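# Shut the rice cooker lid until it latches

## Task

Push the rice cooker's lid shut far enough that it catches in its latch, then leave both hands clear of the cooker so nothing touches it at the end.

## Robot and tools

Robot: two arms on a table. left_arm stands on the +y side with its base near (-0.012, +0.318, +0.043) m; right_arm is on the -y side near (-0.004, -0.289, +0.030) m. Both bases are turned only slightly about z. left_arm wears a left hand, the mirror of the right hand on right_arm. Camera names: cam_head_left, cam_head_right, cam_high, each 672x504.

Scene frame: origin at table-top height halfway between the nominal bases; +x points out over the table, +y toward left_arm, +z up. The arm names do not match the image sides. Result positions are in metres in this frame, orientations are quaternions wxyz, and either can be off by a few cm.

Hand point: a spot fixed to each palm, 0.15 m out from the wrist face and 0.05 m in front of the palm. Its +z runs along the straight fingers (tips 0.06-0.07 m past it), +y points out of the palm (finger centre lines 0.06 m behind along -y), and +x runs across the palm away from the thumb on the right hand and toward the thumb on the left hand. A wrist bracket on the little-finger side can also strike objects.

Row layout (28 numbers, each -1 to 1, always all 28 even if one arm moves): left dx, dy, dz, rx, ry, rz; left little, ring, middle, index, thumb_bend, thumb_turn; left force_limit, speed; then the same 14 for the right arm. The six pose numbers are an offset, not a pose: a shift and rotation vector along scene axes, counted from that arm's Hand target when the action or move begins, rotating about the Hand target's position. 1.0 equals 0.6 m or 180 degrees. Sending all six as 0 asks again for the current Hand target; repeating a nonzero offset moves the hand further. The six finger numbers are absolute targets: -1 straight/open, +1 curled/closed; thumb_turn -1 beside the palm, +1 across it. force_limit runs from about 0 N at -1 to 10 N at +1 (thumb motors 15 N); speed rises from nearly zero at -1 to full at +0.48 and above. There is no 'unchanged' value: to keep a hand as is, resend the eight hand numbers of its last executed row; if none was sent yet, copy hand_measured plus hand_force_limit and hand_speed.

execute_actions: actions is a list of actions; each action is a list of up to 15 rows, one per 1/30 s step, and a short list repeats its final row to fill 15 steps. Within one action every row counts from the same start Hand target. cameras picks images by name, ["all"] or []; with an empty actions list, images come by default, so that is how to just look.

move: target is one row or a list of up to 15 rows, all offsets from the same starting Hand targets, not chained. speed is the top path speed in m/s (0.002 to 4.3, default 0.25; turning up to twice that in rad/s), one value or one per target. blend in metres rounds corners of a list; 0 stops at each. blocking=false returns after about 0.5 s while the move continues. The paths ignore obstacles and the other arm; faster moves lag, stray and hit harder, and targets set far past a contact push harder. Avoid paths close to an arm's own base. The result adds a move: line with the ending (done, off_target, moving, held, fault) and limits (paced = pose clipped, held = steps withheld).

wait: seconds 0 to 10, robot holds its last command. stop: brakes a running move. zoom_image: camera plus region [x0, y0, x1, y1] in pixels, at most 504 by 504, only on the newest images. show_instructions: reference pages. finished_scene: ends the scene for good (scene 1, optional).

Results: end_effector_position and end_effector_quat_wxyz per arm, Hand target (the last commanded pose after clipping, base for the next offsets), joint positions, velocities (may read within noise) and torques (offset, noisy, include gravity), and hand_measured, hand_stopped_by (moving, target, force, stalled, fault), hand_load_n (positive = finger pushed open), hand_force_limit, hand_speed, all six in the motor order above. A MOTOR HOT line warns of heating.

Behaviour: the controller limits each step's orientation to within 40 degrees of the measured one. Arms follow loosely and often rest 1-3 cm (up to 5) below the command, so that alone does not mean contact; the next action, even all zeros, asks for it again, or send the missing gap as an offset. A blocked arm keeps pressing until commanded back past its hand point. Fingers start only when their target changes by 0.002 or more; close slowly (speed -0.94 or lower) for gentle contact. Stretched arms, held loads or unreachable targets heat motors; at 100 °C that arm goes limp for 30-60 s.

Avoid: fast hits on the cooker or table, slamming the lid, hard pressing, arms or hands touching each other, knocking anything off the table, and big finger loads. Once the lid has latched, back both hands away so neither touches the cooker before ending.

Each tool is called as name(argument=value, ...) on one line, values as JSON.

Reference images:

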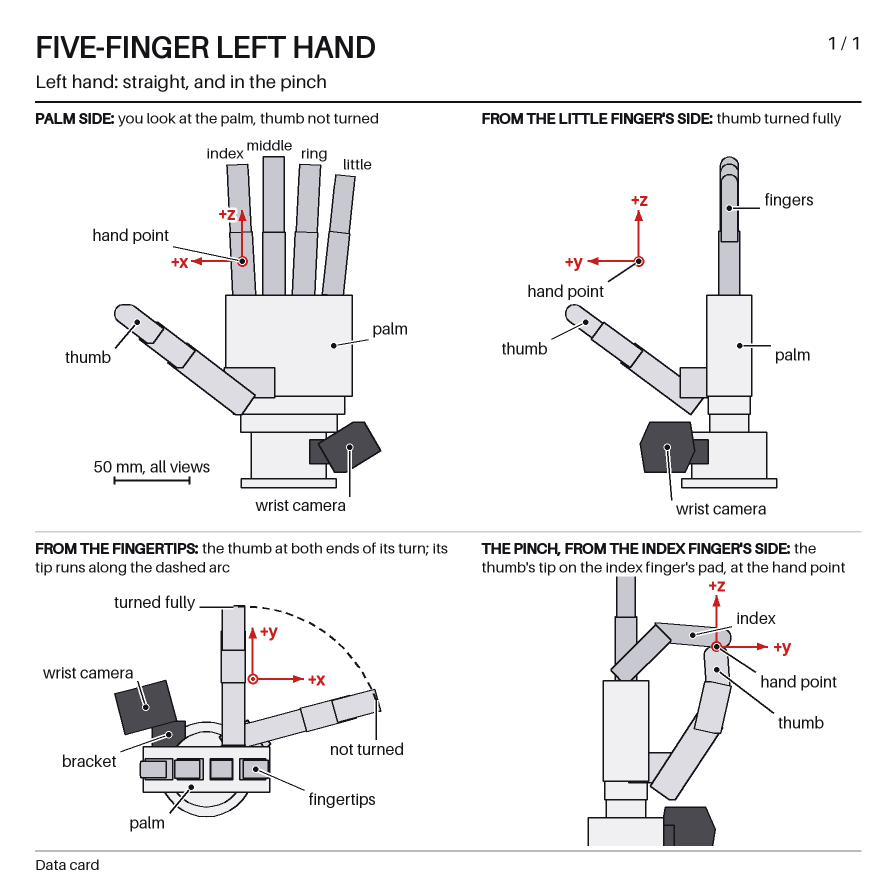

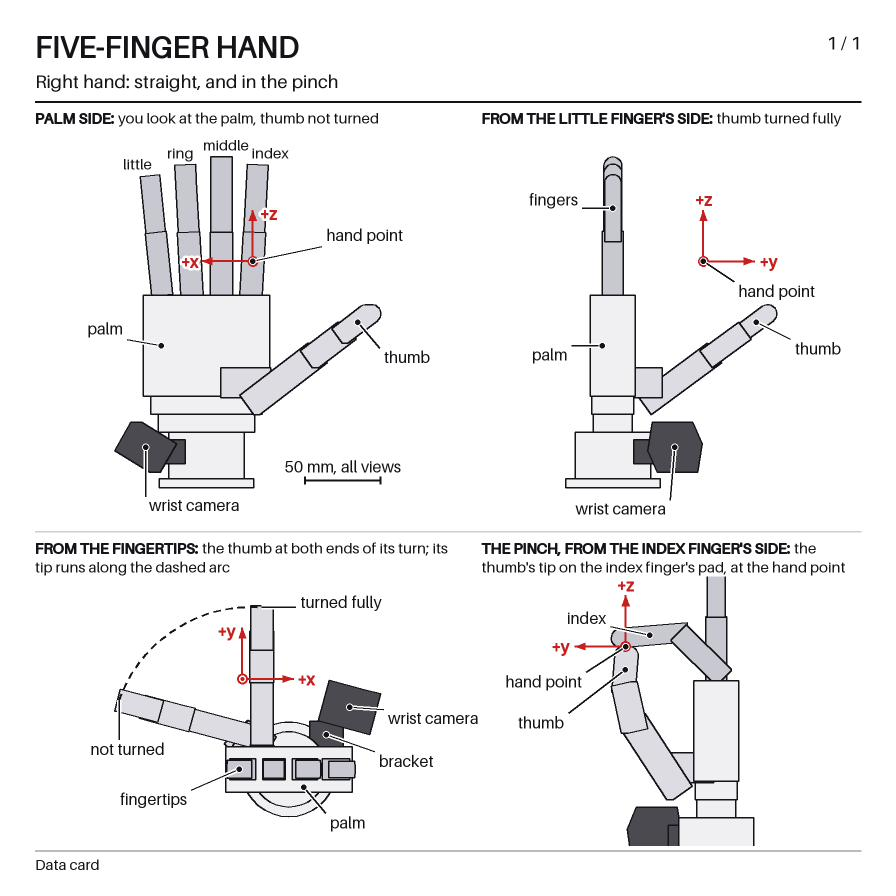

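## Session

execute_actions(actions=[])

Scene clock: 0.00 s.
left_arm: end_effector_position=(+0.0481, +0.0780, +0.2861) hand_measured=(-1.000, -1.000, -1.000, -1.000, -1.000, -1.000) hand_load_n=(+0.0, +0.0, +0.0, +0.0, +0.0, +0.0) hand_stopped_by=(target, target, target, target, target, target) hand_force_limit=0.00 hand_speed=-0.80 end_effector_quat_wxyz=(-0.115, -0.034, +0.992, -0.042) | right_arm: end_effector_position=(+0.3897, -0.3244, +0.2087) hand_measured=(-1.000, -1.000, -1.000, -1.000, -1.000, -1.000) hand_load_n=(+0.0, +0.0, +0.0, +0.0, +0.0, +0.0) hand_stopped_by=(target, target, target, target, target, target) hand_force_limit=0.00 hand_speed=-0.80 end_effector_quat_wxyz=(+0.033, +0.897, -0.159, +0.410)
Joint positions: left_arm=[-1.158 1.158 1.153 -1.585 0.245 0.394] | right_arm=[0.161 0.997 0.733 -0.507 0.318 -1.18]
Joint velocities: within noise
Joint torques (N m): no reading
Heat: left arm: hottest wrist yaw 32 °C; right arm: hottest shoulder 35 °C.
Hand target: left_arm +0.0511, +0.0699, +0.2956; -0.110, -0.033, +0.992, -0.059 | right_arm +0.4011, -0.3234, +0.2304; +0.027, +0.887, -0.161, +0.431

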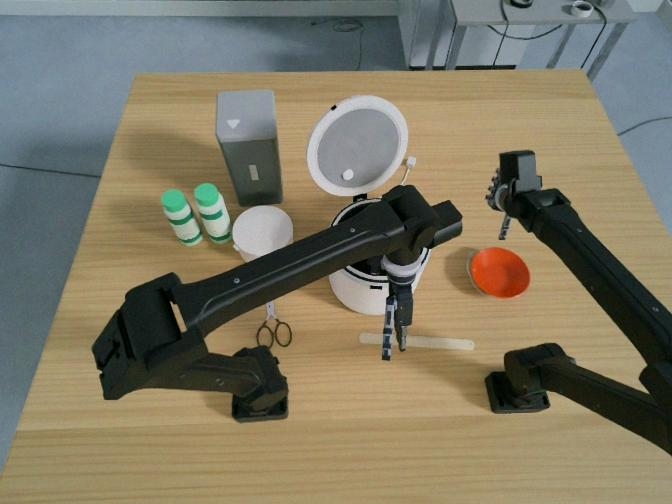

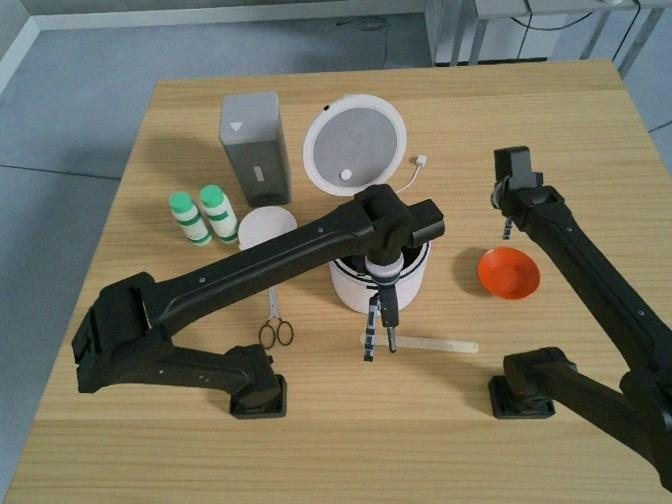

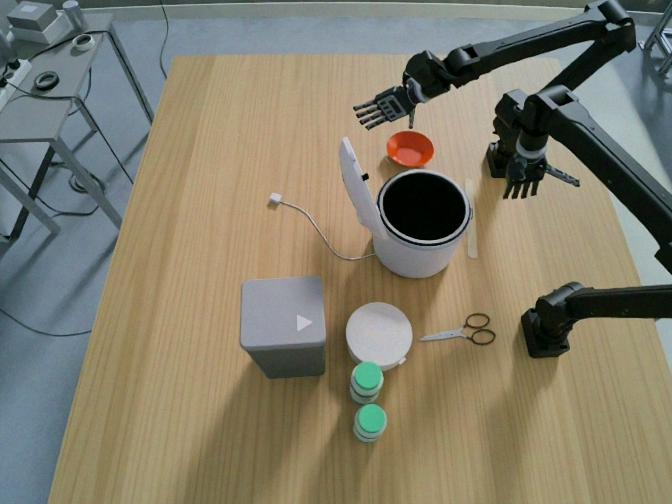

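zoom_image(camera="cam_head_left", region=[290, 80, 490, 380])

zoom_image(camera="cam_high", region=[320, 60, 620, 300])

zoom_image(camera="cam_head_right", region=[280, 80, 480, 380])

Scaled by 1.680 from the camera's 672x504 image, which has a finer 960x720 frame.

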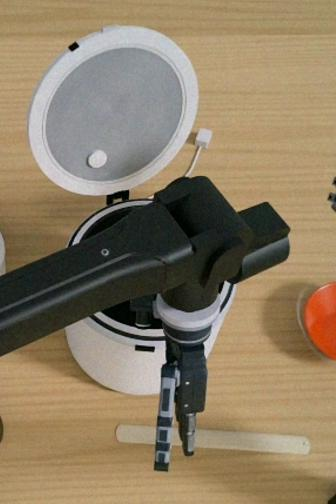

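Scaled by 1.680 from the camera's 672x504 image, which has a finer 960x720 frame.

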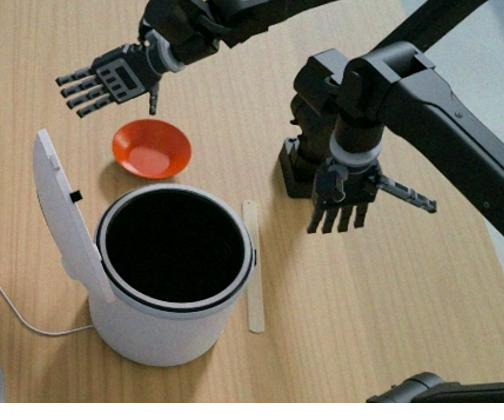

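Scaled by 1.680 from the camera's 672x504 image, which has a finer 960x720 frame.

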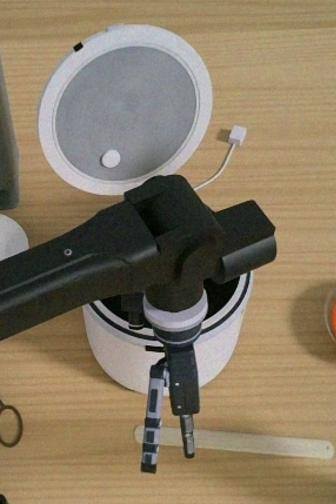

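zoom_image(camera="cam_head_left", region=[440, 120, 640, 320])

zoom_image(camera="cam_head_right", region=[440, 120, 640, 320])

Scaled by 2.520 from the camera's 672x504 image, which has a finer 960x720 frame.

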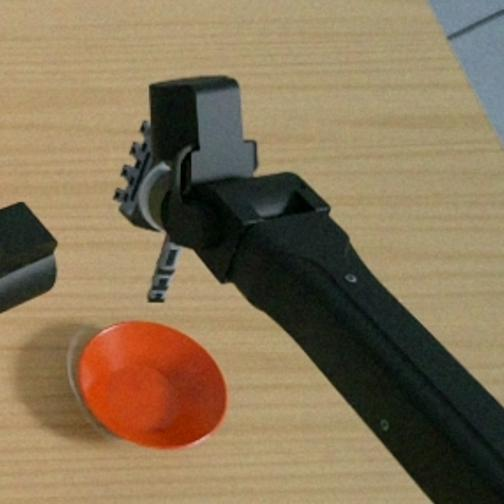

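Scaled by 2.520 from the camera's 672x504 image, which has a finer 960x720 frame.

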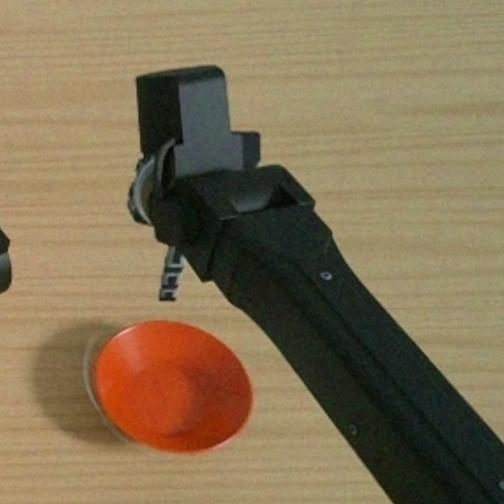

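move(target=[[0.132,0.133,0.175,0,0,0.15,-1,-1,-1,-1,-1,-1,0,-0.8,0,0,0,0,0,0,-1,-1,-1,-1,-1,-1,0,-0.8],[0.248,0.483,0.175,0,0,0.333,-1,-1,-1,-1,-1,-1,0,-0.8,0,0,0,0,0,0,-1,-1,-1,-1,-1,-1,0,-0.8]], blend=[0.05, 0], cameras=["all"])

Scene clock: 21.07 s.
left_arm: end_effector_position=(+0.1946, +0.3557, +0.3770) hand_measured=(-1.000, -1.000, -1.000, -1.000, -1.000, -1.000) hand_load_n=(+0.0, +0.0, +0.0, +0.0, +0.0, +0.0) hand_stopped_by=(target, target, target, target, target, target) hand_force_limit=0.00 hand_speed=-0.80 end_effector_quat_wxyz=(+0.091, -0.543, +0.825, -0.130) | right_arm: end_effector_position=(+0.3897, -0.3244, +0.2087) hand_measured=(-1.000, -1.000, -1.000, -1.000, -1.000, -1.000) hand_load_n=(+0.0, +0.0, +0.0, +0.0, +0.0, +0.0) hand_stopped_by=(target, target, target, target, target, target) hand_force_limit=0.00 hand_speed=-0.80 end_effector_quat_wxyz=(+0.033, +0.897, -0.159, +0.410)
Joint positions: left_arm=[0.252 0.927 1.288 -1.68 0.198 0.681] | right_arm=[0.161 0.997 0.733 -0.507 0.318 -1.18]
Joint torques (N m): left_arm=[0.73 -2.55 12 0.01 0.08 0.05] | right_arm=[1.49 -5.07 12.19 1.65 0.28 -0.1]
Heat: left arm: hottest elbow 36 °C; right arm: hottest shoulder 35 °C.
Hand target: left_arm +0.1999, +0.3597, +0.4006; -0.065, -0.524, +0.842, -0.106 | right_arm +0.4011, -0.3234, +0.2304; +0.027, +0.887, -0.161, +0.431
Off the commanded pose: left_arm 0.024 m, 18 deg | right_arm 0.025 m, 3 deg.
joint sent to its limit (left arm) — joint 4 (wrist pitch), lower limit. The joint targets are off in position and orientation.
move: off_target (left_arm, right_arm)

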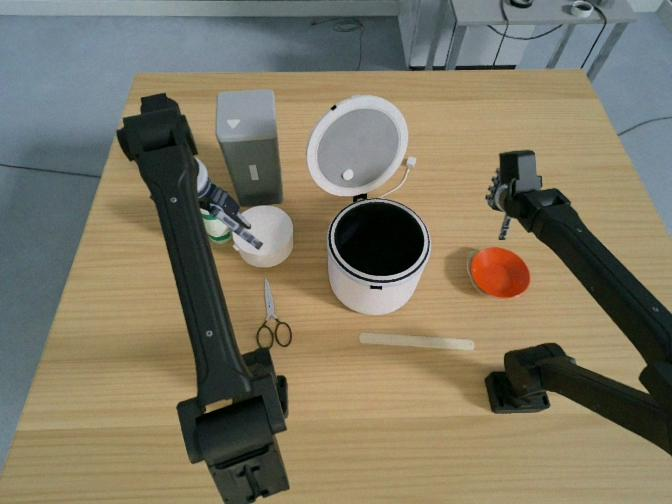

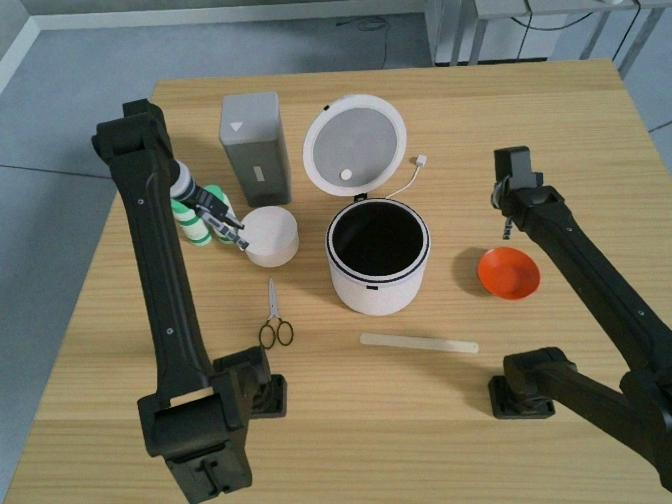

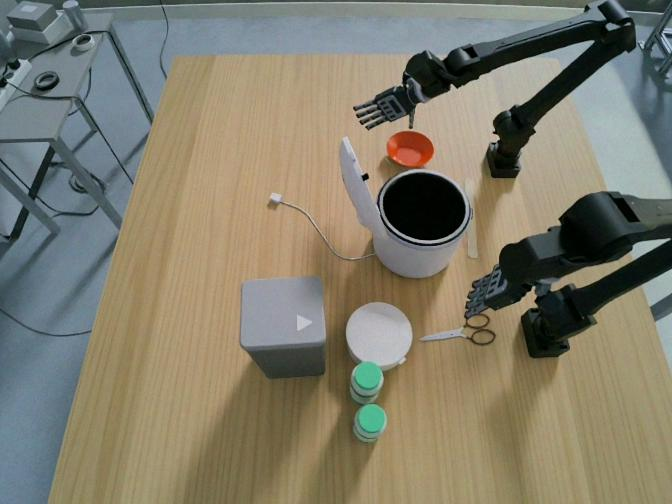

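zoom_image(camera="cam_head_left", region=[290, 80, 450, 320])

zoom_image(camera="cam_head_right", region=[290, 80, 450, 320])

zoom_image(camera="cam_high", region=[320, 120, 520, 300])

Scaled by 2.100 from the camera's 672x504 image, which has a finer 960x720 frame.

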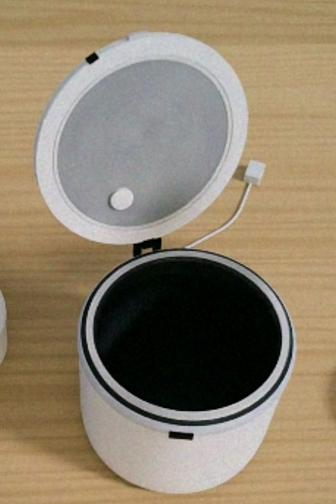

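Scaled by 2.100 from the camera's 672x504 image, which has a finer 960x720 frame.

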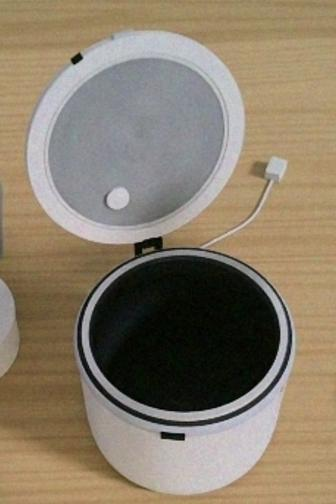

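Scaled by 2.520 from the camera's 672x504 image, which has a finer 960x720 frame.

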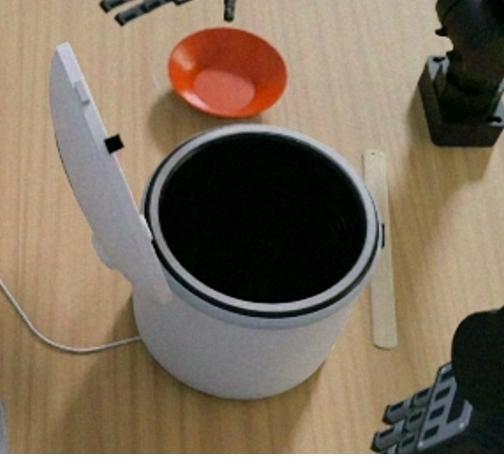

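move(target=[0.3,0,0.167,-0.437,0.040,0.203,-1,-1,-1,-1,-1,-1,0,-0.8,0,0,0,0,0,0,-1,-1,-1,-1,-1,-1,0,-0.8], cameras=["all"])

Scene clock: 33.97 s.
left_arm: end_effector_position=(+0.3773, +0.3588, +0.5027) hand_measured=(-1.000, -1.000, -1.000, -1.000, -1.000, -1.000) hand_load_n=(+0.0, +0.0, +0.0, +0.0, +0.0, +0.0) hand_stopped_by=(target, target, target, target, target, target) hand_force_limit=0.00 hand_speed=-0.80 end_effector_quat_wxyz=(+0.306, +0.631, -0.340, +0.627) | right_arm: end_effector_position=(+0.3897, -0.3244, +0.2087) hand_measured=(-1.000, -1.000, -1.000, -1.000, -1.000, -1.000) hand_load_n=(+0.0, +0.0, +0.0, +0.0, +0.0, +0.0) hand_stopped_by=(target, target, target, target, target, target) hand_force_limit=0.00 hand_speed=-0.80 end_effector_quat_wxyz=(+0.033, +0.897, -0.159, +0.410)
Joint positions: left_arm=[0.579 1.411 1.397 -1.682 1.544 0.166] | right_arm=[0.161 0.997 0.733 -0.507 0.318 -1.18]
Joint torques (N m): left_arm=[-0.91 -9.52 7.2 -0.73 1.16 -0.22] | right_arm=[1.14 -5.48 12.25 1.59 0.25 -0.02]
Heat: left arm: hottest elbow 38 °C; right arm: hottest shoulder 35 °C.
Hand target: left_arm +0.3799, +0.3597, +0.5008; +0.391, +0.589, -0.390, +0.590 | right_arm +0.4011, -0.3234, +0.2304; +0.027, +0.887, -0.161, +0.431
Off the commanded pose: left_arm 0.003 m, 13 deg | right_arm 0.025 m, 3 deg.
joint sent to its limit (left arm) — joint 4 (wrist pitch), lower limit. The joint targets are off in position and orientation.
move: off_target (left_arm, right_arm)

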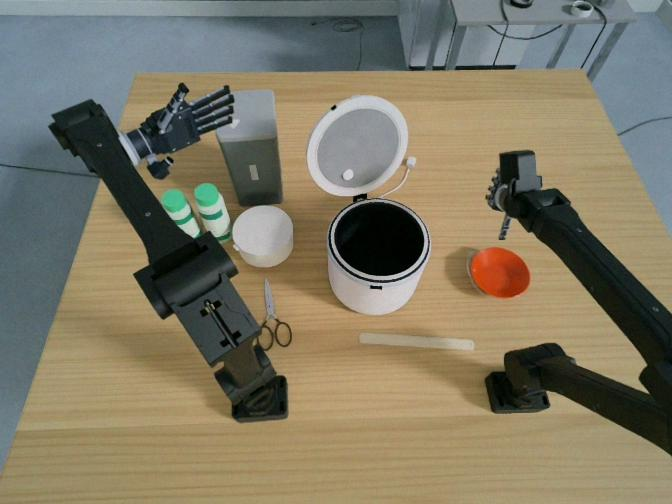

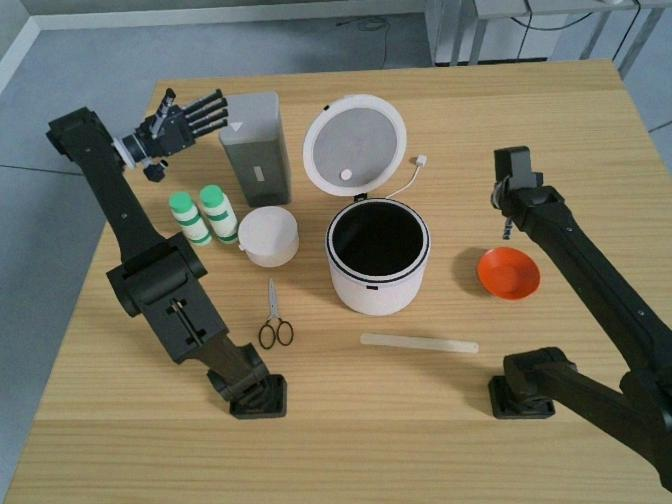

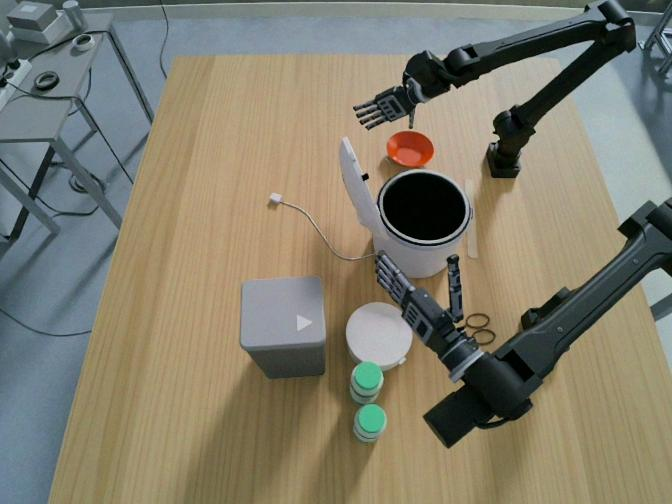

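move(target=[[0.133,-0.183,0.067,0,0,-0.02,-1,-1,-1,-1,-1,-1,0,-0.8,0,0,0,0,0,0,-1,-1,-1,-1,-1,-1,0,-0.8],[0.225,-0.367,0.05,0,0,-0.039,-1,-1,-1,-1,-1,-1,0,-0.8,0,0,0,0,0,0,-1,-1,-1,-1,-1,-1,0,-0.8]], speed=0.15, blend=[0.03, 0], cameras=["all"])

Scene clock: 44.80 s.
left_arm: end_effector_position=(+0.5201, +0.1334, +0.5209) hand_measured=(-1.000, -1.000, -1.000, -1.000, -1.000, -1.000) hand_load_n=(+0.0, +0.0, +0.0, +0.0, +0.0, +0.0) hand_stopped_by=(target, target, target, target, target, target) hand_force_limit=0.00 hand_speed=-0.80 end_effector_quat_wxyz=(+0.434, +0.569, -0.425, +0.554) | right_arm: end_effector_position=(+0.3897, -0.3244, +0.2087) hand_measured=(-1.000, -1.000, -1.000, -1.000, -1.000, -1.000) hand_load_n=(+0.0, +0.0, +0.0, +0.0, +0.0, +0.0) hand_stopped_by=(target, target, target, target, target, target) hand_force_limit=0.00 hand_speed=-0.80 end_effector_quat_wxyz=(+0.033, +0.897, -0.159, +0.410)
Joint positions: left_arm=[-0.012 1.565 1.411 0.11 1.342 -1.551] | right_arm=[0.161 0.997 0.733 -0.507 0.318 -1.18]
Joint torques (N m): left_arm=[0.67 -16.09 8.16 2.1 -0.22 -0.23] | right_arm=[0.91 -5.36 11.81 1.59 0.24 -0.07]
Heat: left arm: hottest elbow 38 °C; right arm: hottest shoulder 35 °C.
Hand target: left_arm +0.5149, +0.1395, +0.5308; +0.426, +0.564, -0.425, +0.565 | right_arm +0.4011, -0.3234, +0.2304; +0.027, +0.887, -0.161, +0.431
Off the commanded pose: left_arm 0.013 m, 2 deg | right_arm 0.025 m, 3 deg.
move: off_target (left_arm, right_arm)

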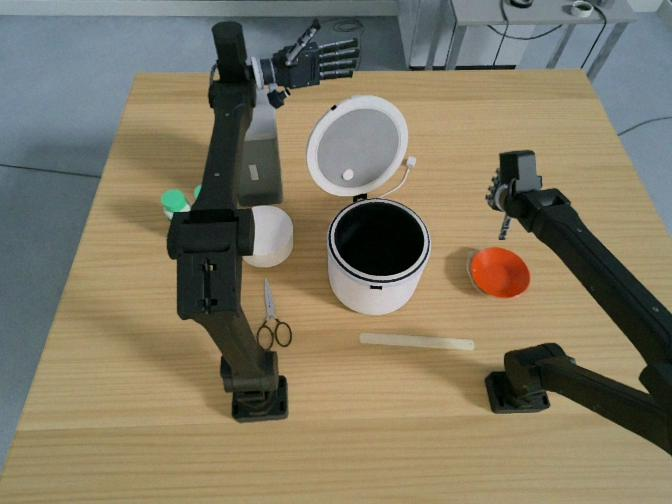

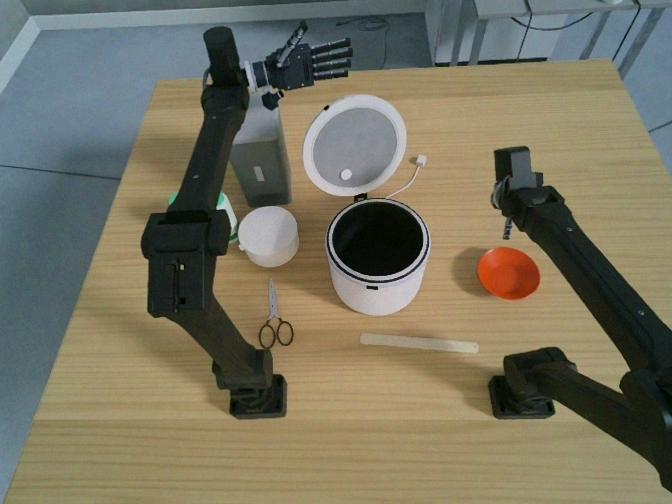

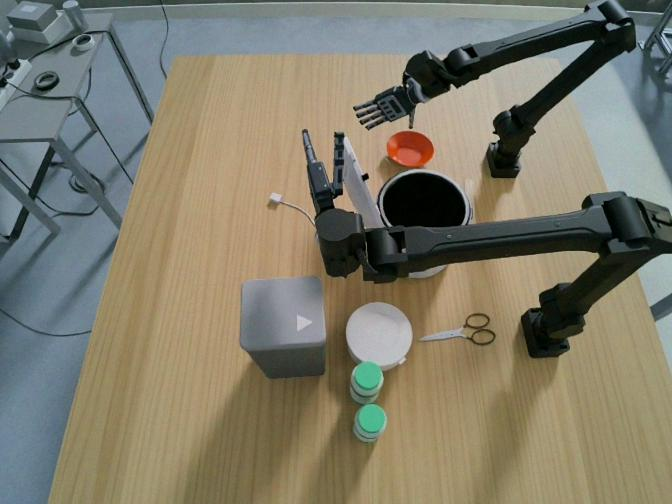

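zoom_image(camera="cam_high", region=[260, 100, 460, 300])

zoom_image(camera="cam_head_left", region=[200, 10, 440, 250])

Scaled by 2.520 from the camera's 672x504 image, which has a finer 960x720 frame.

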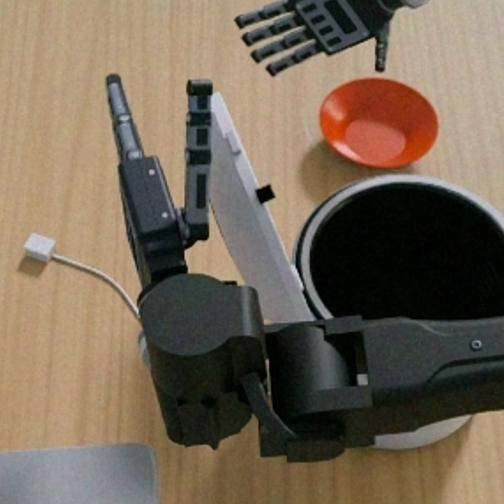

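Scaled by 2.100 from the camera's 672x504 image, which has a finer 960x720 frame.

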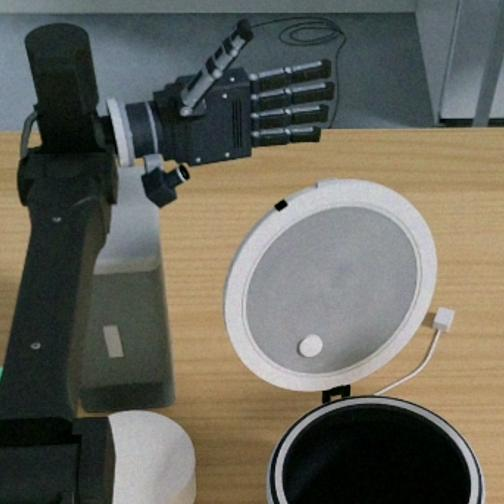

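move(target=[0,-0.041,-0.21,0,0,0,-1,-1,-1,-1,-1,-1,0,-0.8,0,0,0,0,0,0,-1,-1,-1,-1,-1,-1,0,-0.8], speed=0.12, cameras=["all"])

Scene clock: 52.80 s.
left_arm: end_effector_position=(+0.5131, +0.1184, +0.4111) hand_measured=(-1.000, -1.000, -1.000, -1.000, -1.000, -1.000) hand_load_n=(+0.0, +0.0, +0.0, +0.0, +0.0, +0.0) hand_stopped_by=(target, target, target, target, target, target) hand_force_limit=0.00 hand_speed=-0.80 end_effector_quat_wxyz=(+0.422, +0.564, -0.427, +0.567) | right_arm: end_effector_position=(+0.3897, -0.3244, +0.2087) hand_measured=(-1.000, -1.000, -1.000, -1.000, -1.000, -1.000) hand_load_n=(+0.0, +0.0, +0.0, +0.0, +0.0, +0.0) hand_stopped_by=(target, target, target, target, target, target) hand_force_limit=0.00 hand_speed=-0.80 end_effector_quat_wxyz=(+0.033, +0.897, -0.159, +0.410)
Joint positions: left_arm=[-0.039 1.628 1.176 0.451 1.296 -1.562] | right_arm=[0.161 0.997 0.733 -0.507 0.318 -1.18]
Joint torques (N m): left_arm=[-0.97 -13.27 7.53 2.13 -0.26 -0.23] | right_arm=[0.38 -5.13 12.07 1.61 0.29 -0.07]
Heat: left arm: hottest elbow 38 °C; right arm: hottest shoulder 35 °C.
Hand target: left_arm +0.5149, +0.1149, +0.4048; +0.426, +0.564, -0.425, +0.565 | right_arm +0.4011, -0.3234, +0.2304; +0.027, +0.887, -0.161, +0.431
Off the commanded pose: left_arm 0.007 m, 1 deg | right_arm 0.025 m, 3 deg.
move: off_target (right_arm)

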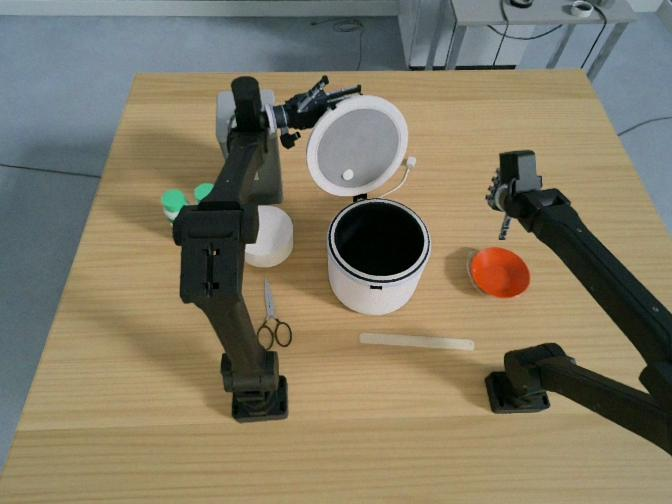

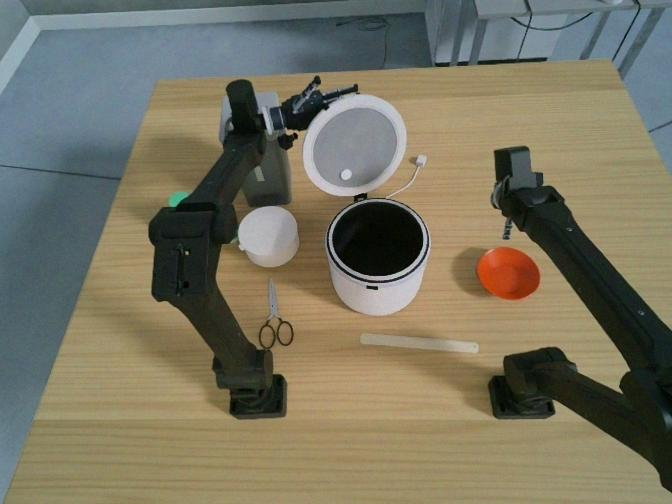

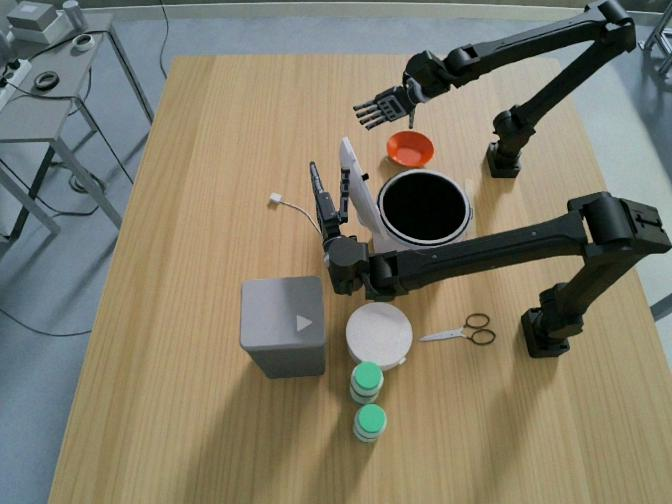

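move(target=[-0.0917,-0.028,-0.02,0,0,0,-1,-1,-1,-1,-1,-1,0,-0.8,0,0,0,0,0,0,-1,-1,-1,-1,-1,-1,0,-0.8], speed=0.06, cameras=["all"])

zoom_image(camera="cam_high", region=[260, 100, 460, 300])

Scene clock: 55.37 s.
left_arm: end_effector_position=(+0.4716, +0.1085, +0.3891) hand_measured=(-1.000, -1.000, -1.000, -1.000, -1.000, -1.000) hand_load_n=(+0.0, +0.0, +0.0, +0.0, +0.0, +0.0) hand_stopped_by=(target, target, target, target, target, target) hand_force_limit=0.00 hand_speed=-0.80 end_effector_quat_wxyz=(+0.427, +0.579, -0.411, +0.561) | right_arm: end_effector_position=(+0.3897, -0.3244, +0.2087) hand_measured=(-1.000, -1.000, -1.000, -1.000, -1.000, -1.000) hand_load_n=(+0.0, +0.0, +0.0, +0.0, +0.0, +0.0) hand_stopped_by=(target, target, target, target, target, target) hand_force_limit=0.00 hand_speed=-0.80 end_effector_quat_wxyz=(+0.033, +0.897, -0.159, +0.410)
Joint positions: left_arm=[-0.059 1.543 1.009 0.512 1.256 -1.583] | right_arm=[0.161 0.997 0.733 -0.507 0.318 -1.18]
Joint torques (N m): left_arm=[-1.55 -13.92 6.75 2.17 -0.09 -0.08] | right_arm=[0.62 -5.36 12.01 1.58 0.28 -0.05]
Heat: left arm: hottest elbow 38 °C; right arm: hottest shoulder 35 °C.
Hand target: left_arm +0.4598, +0.0981, +0.3928; +0.426, +0.564, -0.425, +0.565 | right_arm +0.4011, -0.3234, +0.2304; +0.027, +0.887, -0.161, +0.431
Off the commanded pose: left_arm 0.016 m, 2 deg | right_arm 0.025 m, 3 deg.
move: off_target (left_arm, right_arm)

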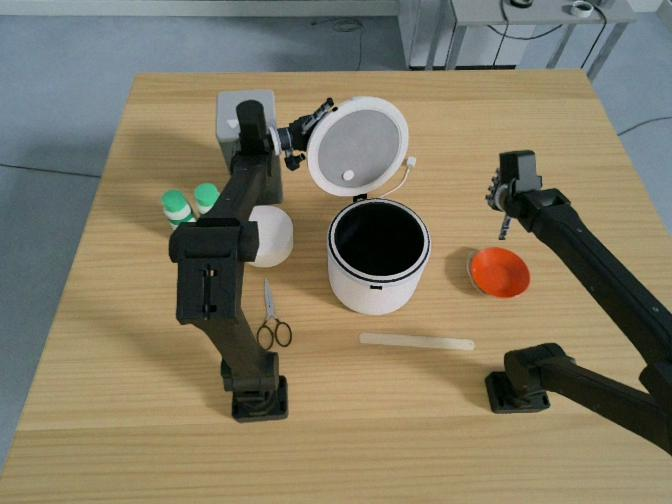

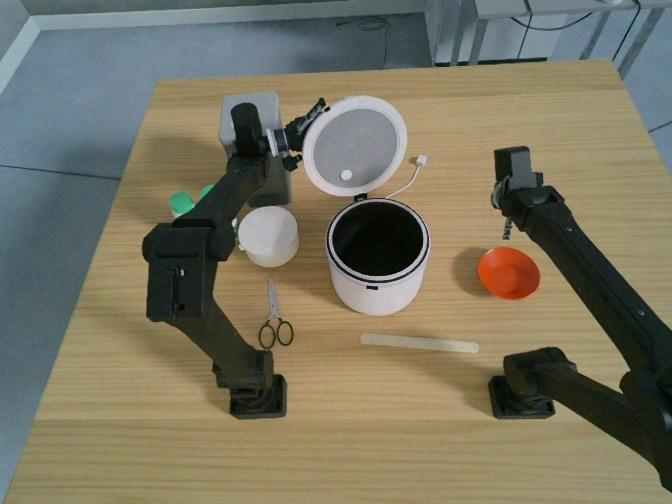

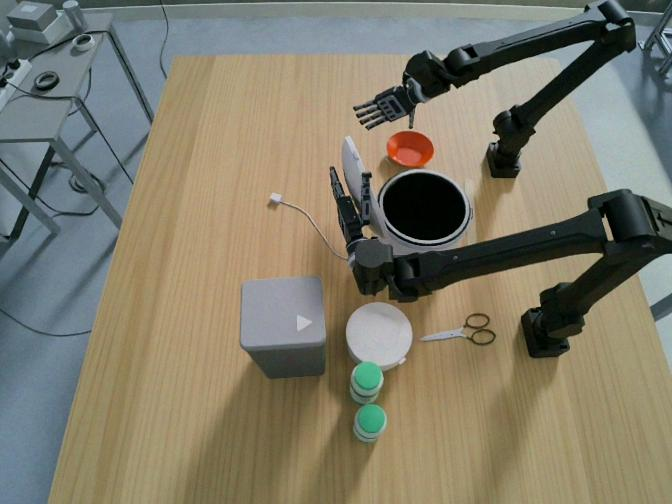

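Scaled by 2.520 from the camera's 672x504 image, which has a finer 960x720 frame.

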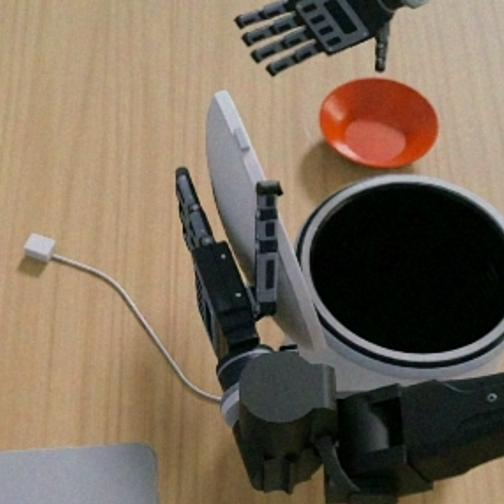

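zoom_image(camera="cam_head_left", region=[260, 60, 440, 240])

zoom_image(camera="cam_head_right", region=[260, 60, 440, 240])

Scaled by 2.800 from the camera's 672x504 image, which has a finer 960x720 frame.

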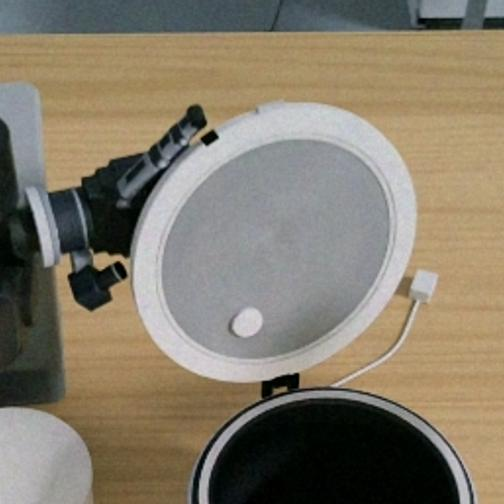

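Scaled by 2.800 from the camera's 672x504 image, which has a finer 960x720 frame.

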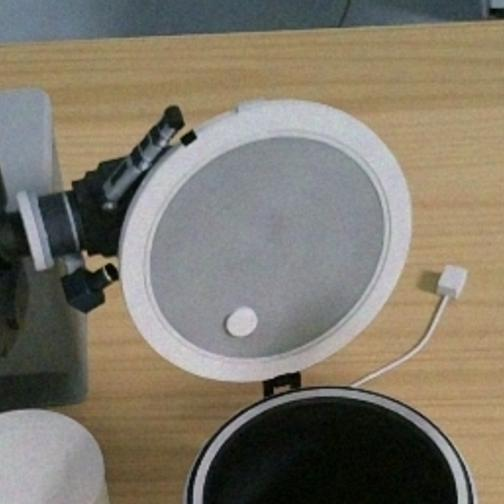

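move(target=[[-0.0763,-0.01,0.004,0.018,-0.064,0,-1,-1,-1,-1,-1,-1,0,-0.8,0,0,0,0,0,0,-1,-1,-1,-1,-1,-1,0,-0.8],[-0.156,-0.0335,-0.0097,0.041,-0.144,0,-1,-1,-1,-1,-1,-1,0,-0.8,0,0,0,0,0,0,-1,-1,-1,-1,-1,-1,0,-0.8]], speed=0.06, blend=[0.01, 0], cameras=["all"])

zoom_image(camera="cam_high", region=[300, 100, 500, 300])

zoom_image(camera="cam_head_left", region=[260, 60, 460, 260])

Scene clock: 63.70 s.
left_arm: end_effector_position=(+0.3730, +0.0843, +0.3843) hand_measured=(-1.000, -1.000, -1.000, -1.000, -1.000, -1.000) hand_load_n=(+0.0, +0.0, +0.0, -0.5, +0.0, +0.0) hand_stopped_by=(target, target, target, target, target, target) hand_force_limit=0.00 hand_speed=-0.80 end_effector_quat_wxyz=(+0.286, +0.455, -0.540, +0.648) | right_arm: end_effector_position=(+0.3897, -0.3244, +0.2087) hand_measured=(-1.000, -1.000, -1.000, -1.000, -1.000, -1.000) hand_load_n=(+0.0, +0.0, -0.5, +0.0, +0.0, +0.0) hand_stopped_by=(target, target, target, target, target, target) hand_force_limit=0.00 hand_speed=-0.80 end_effector_quat_wxyz=(+0.033, +0.897, -0.159, +0.410)
Joint positions: left_arm=[-0.118 1.29 0.817 0.48 1.216 -1.123] | right_arm=[0.161 0.997 0.733 -0.507 0.318 -1.18]
Joint torques (N m): left_arm=[-1.26 -9.93 7.46 0.73 -0.29 0.05] | right_arm=[-0.26 -5.25 12.21 1.85 0.24 -0.08]
Heat: left arm: hottest elbow 38 °C; right arm: hottest elbow 36 °C.
Hand target: left_arm +0.3662, +0.0780, +0.3869; +0.283, +0.449, -0.545, +0.649 | right_arm +0.4011, -0.3234, +0.2304; +0.027, +0.887, -0.161, +0.431
Off the commanded pose: left_arm 0.010 m, 1 deg | right_arm 0.025 m, 3 deg.
move: off_target (right_arm)

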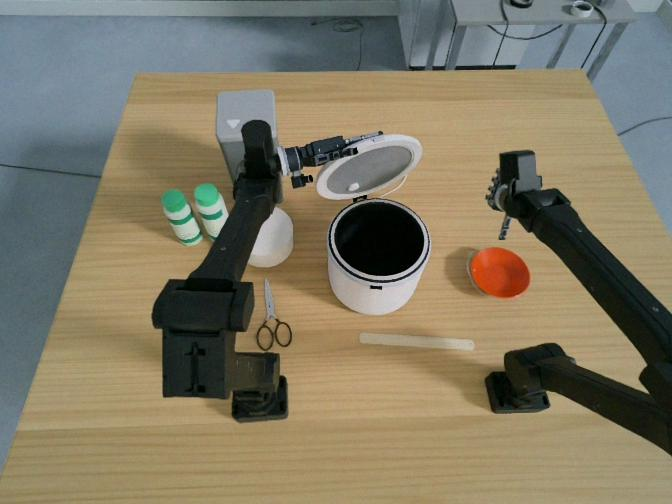

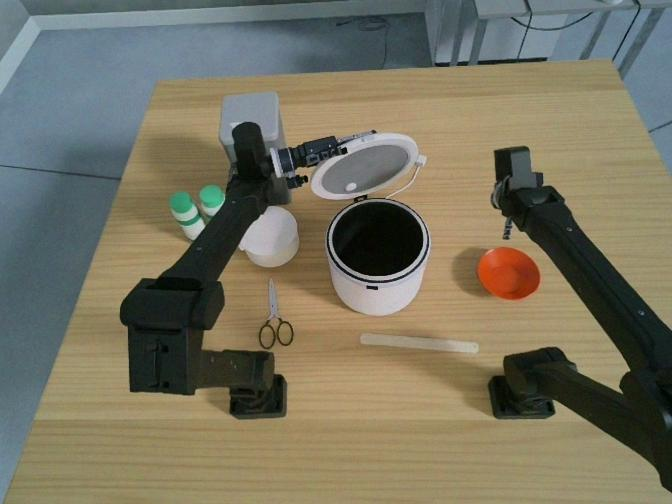

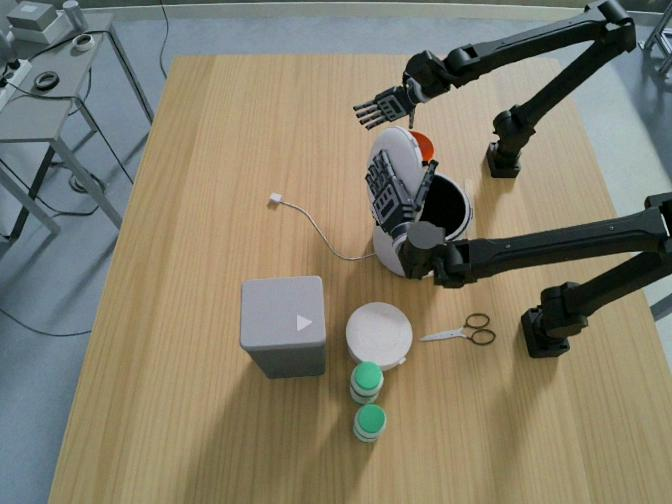

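Scaled by 2.520 from the camera's 672x504 image, which has a finer 960x720 frame.

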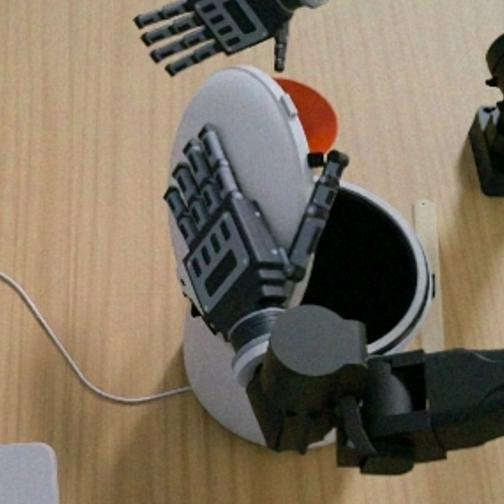

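Scaled by 2.520 from the camera's 672x504 image, which has a finer 960x720 frame.

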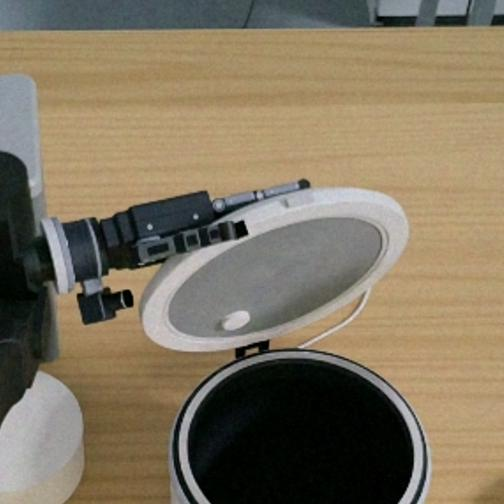

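move(target=[[-0.087,-0.025,-0.013,0.023,-0.080,0,-1,-1,-1,-1,-1,-1,0,-0.8,0,0,0,0,0,0,-1,-1,-1,-1,-1,-1,0,-0.8],[-0.155,-0.045,-0.07,0.046,-0.16,0,-1,-1,-1,-1,-1,-1,0,-0.8,0,0,0,0,0,0,-1,-1,-1,-1,-1,-1,0,-0.8]], speed=0.06, blend=[0.01, 0], cameras=["all"])

zoom_image(camera="cam_high", region=[300, 100, 500, 300])

zoom_image(camera="cam_head_left", region=[260, 100, 460, 300])

Scene clock: 70.70 s.
left_arm: end_effector_position=(+0.2794, +0.0547, +0.3431) hand_measured=(-1.000, -1.000, -1.000, -1.000, -1.000, -1.000) hand_load_n=(+0.0, +0.5, +0.0, -0.5, +0.0, +0.0) hand_stopped_by=(target, target, target, target, target, target) hand_force_limit=0.00 hand_speed=-0.80 end_effector_quat_wxyz=(-0.108, -0.299, +0.641, -0.699) | right_arm: end_effector_position=(+0.3897, -0.3244, +0.2087) hand_measured=(-1.000, -1.000, -1.000, -1.000, -1.000, -1.000) hand_load_n=(+0.0, +0.0, +0.0, +0.5, +0.0, +0.0) hand_stopped_by=(target, target, target, target, target, target) hand_force_limit=0.00 hand_speed=-0.80 end_effector_quat_wxyz=(+0.033, +0.897, -0.159, +0.410)
Joint positions: left_arm=[-0.248 1.005 0.592 0.412 1.087 -0.589] | right_arm=[0.161 0.997 0.733 -0.507 0.318 -1.18]
Joint torques (N m): left_arm=[-1.03 -5.77 7.77 0.92 -0.27 0.02] | right_arm=[1.49 -4.72 12.19 1.66 0.27 -0.08]
Heat: left arm: hottest elbow 38 °C; right arm: hottest elbow 36 °C.
Hand target: left_arm +0.2732, +0.0510, +0.3449; -0.106, -0.293, +0.643, -0.700 | right_arm +0.4011, -0.3234, +0.2304; +0.027, +0.887, -0.161, +0.431
Off the commanded pose: left_arm 0.007 m, 1 deg | right_arm 0.025 m, 3 deg.
move: off_target (right_arm)

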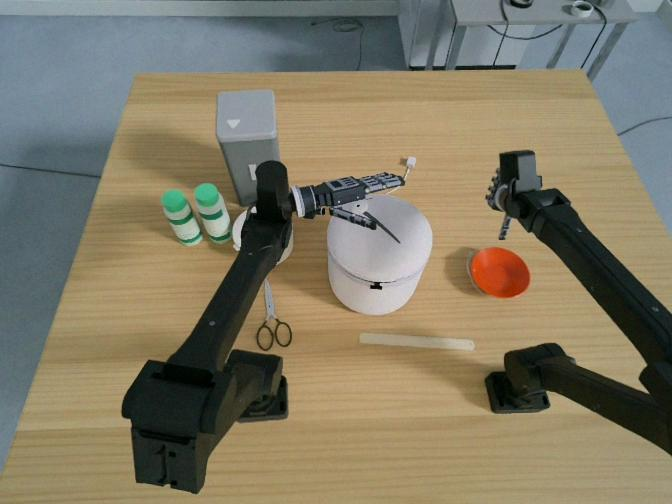

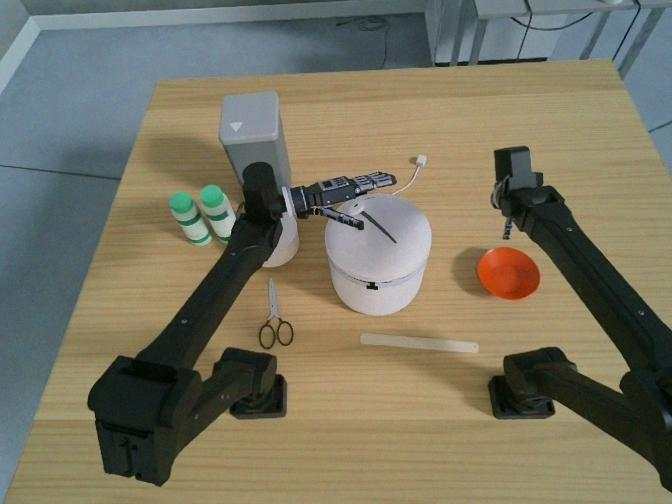

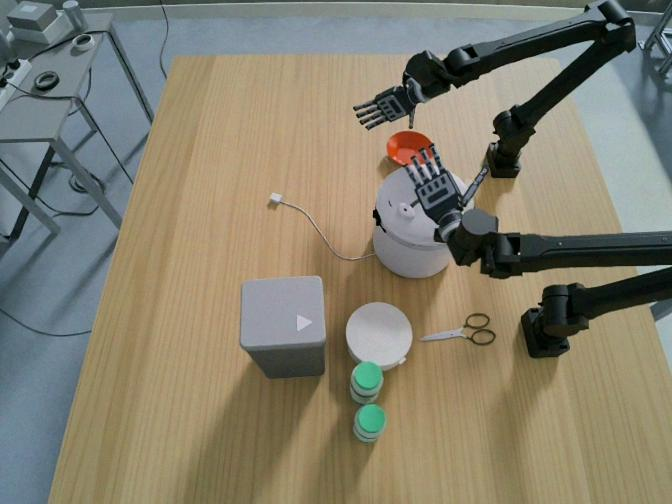

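Scaled by 2.520 from the camera's 672x504 image, which has a finer 960x720 frame.

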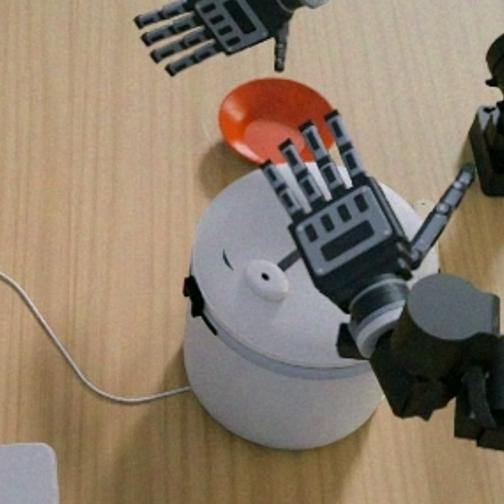

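Scaled by 2.520 from the camera's 672x504 image, which has a finer 960x720 frame.

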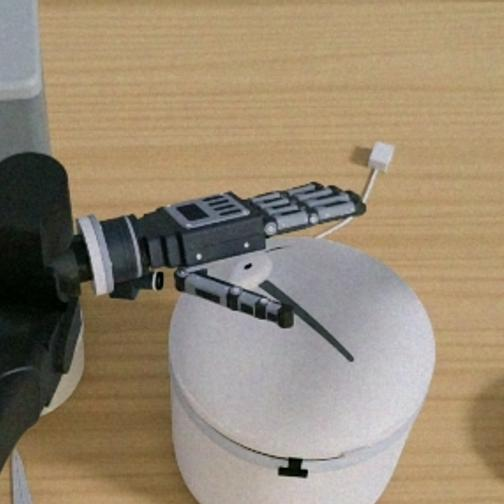

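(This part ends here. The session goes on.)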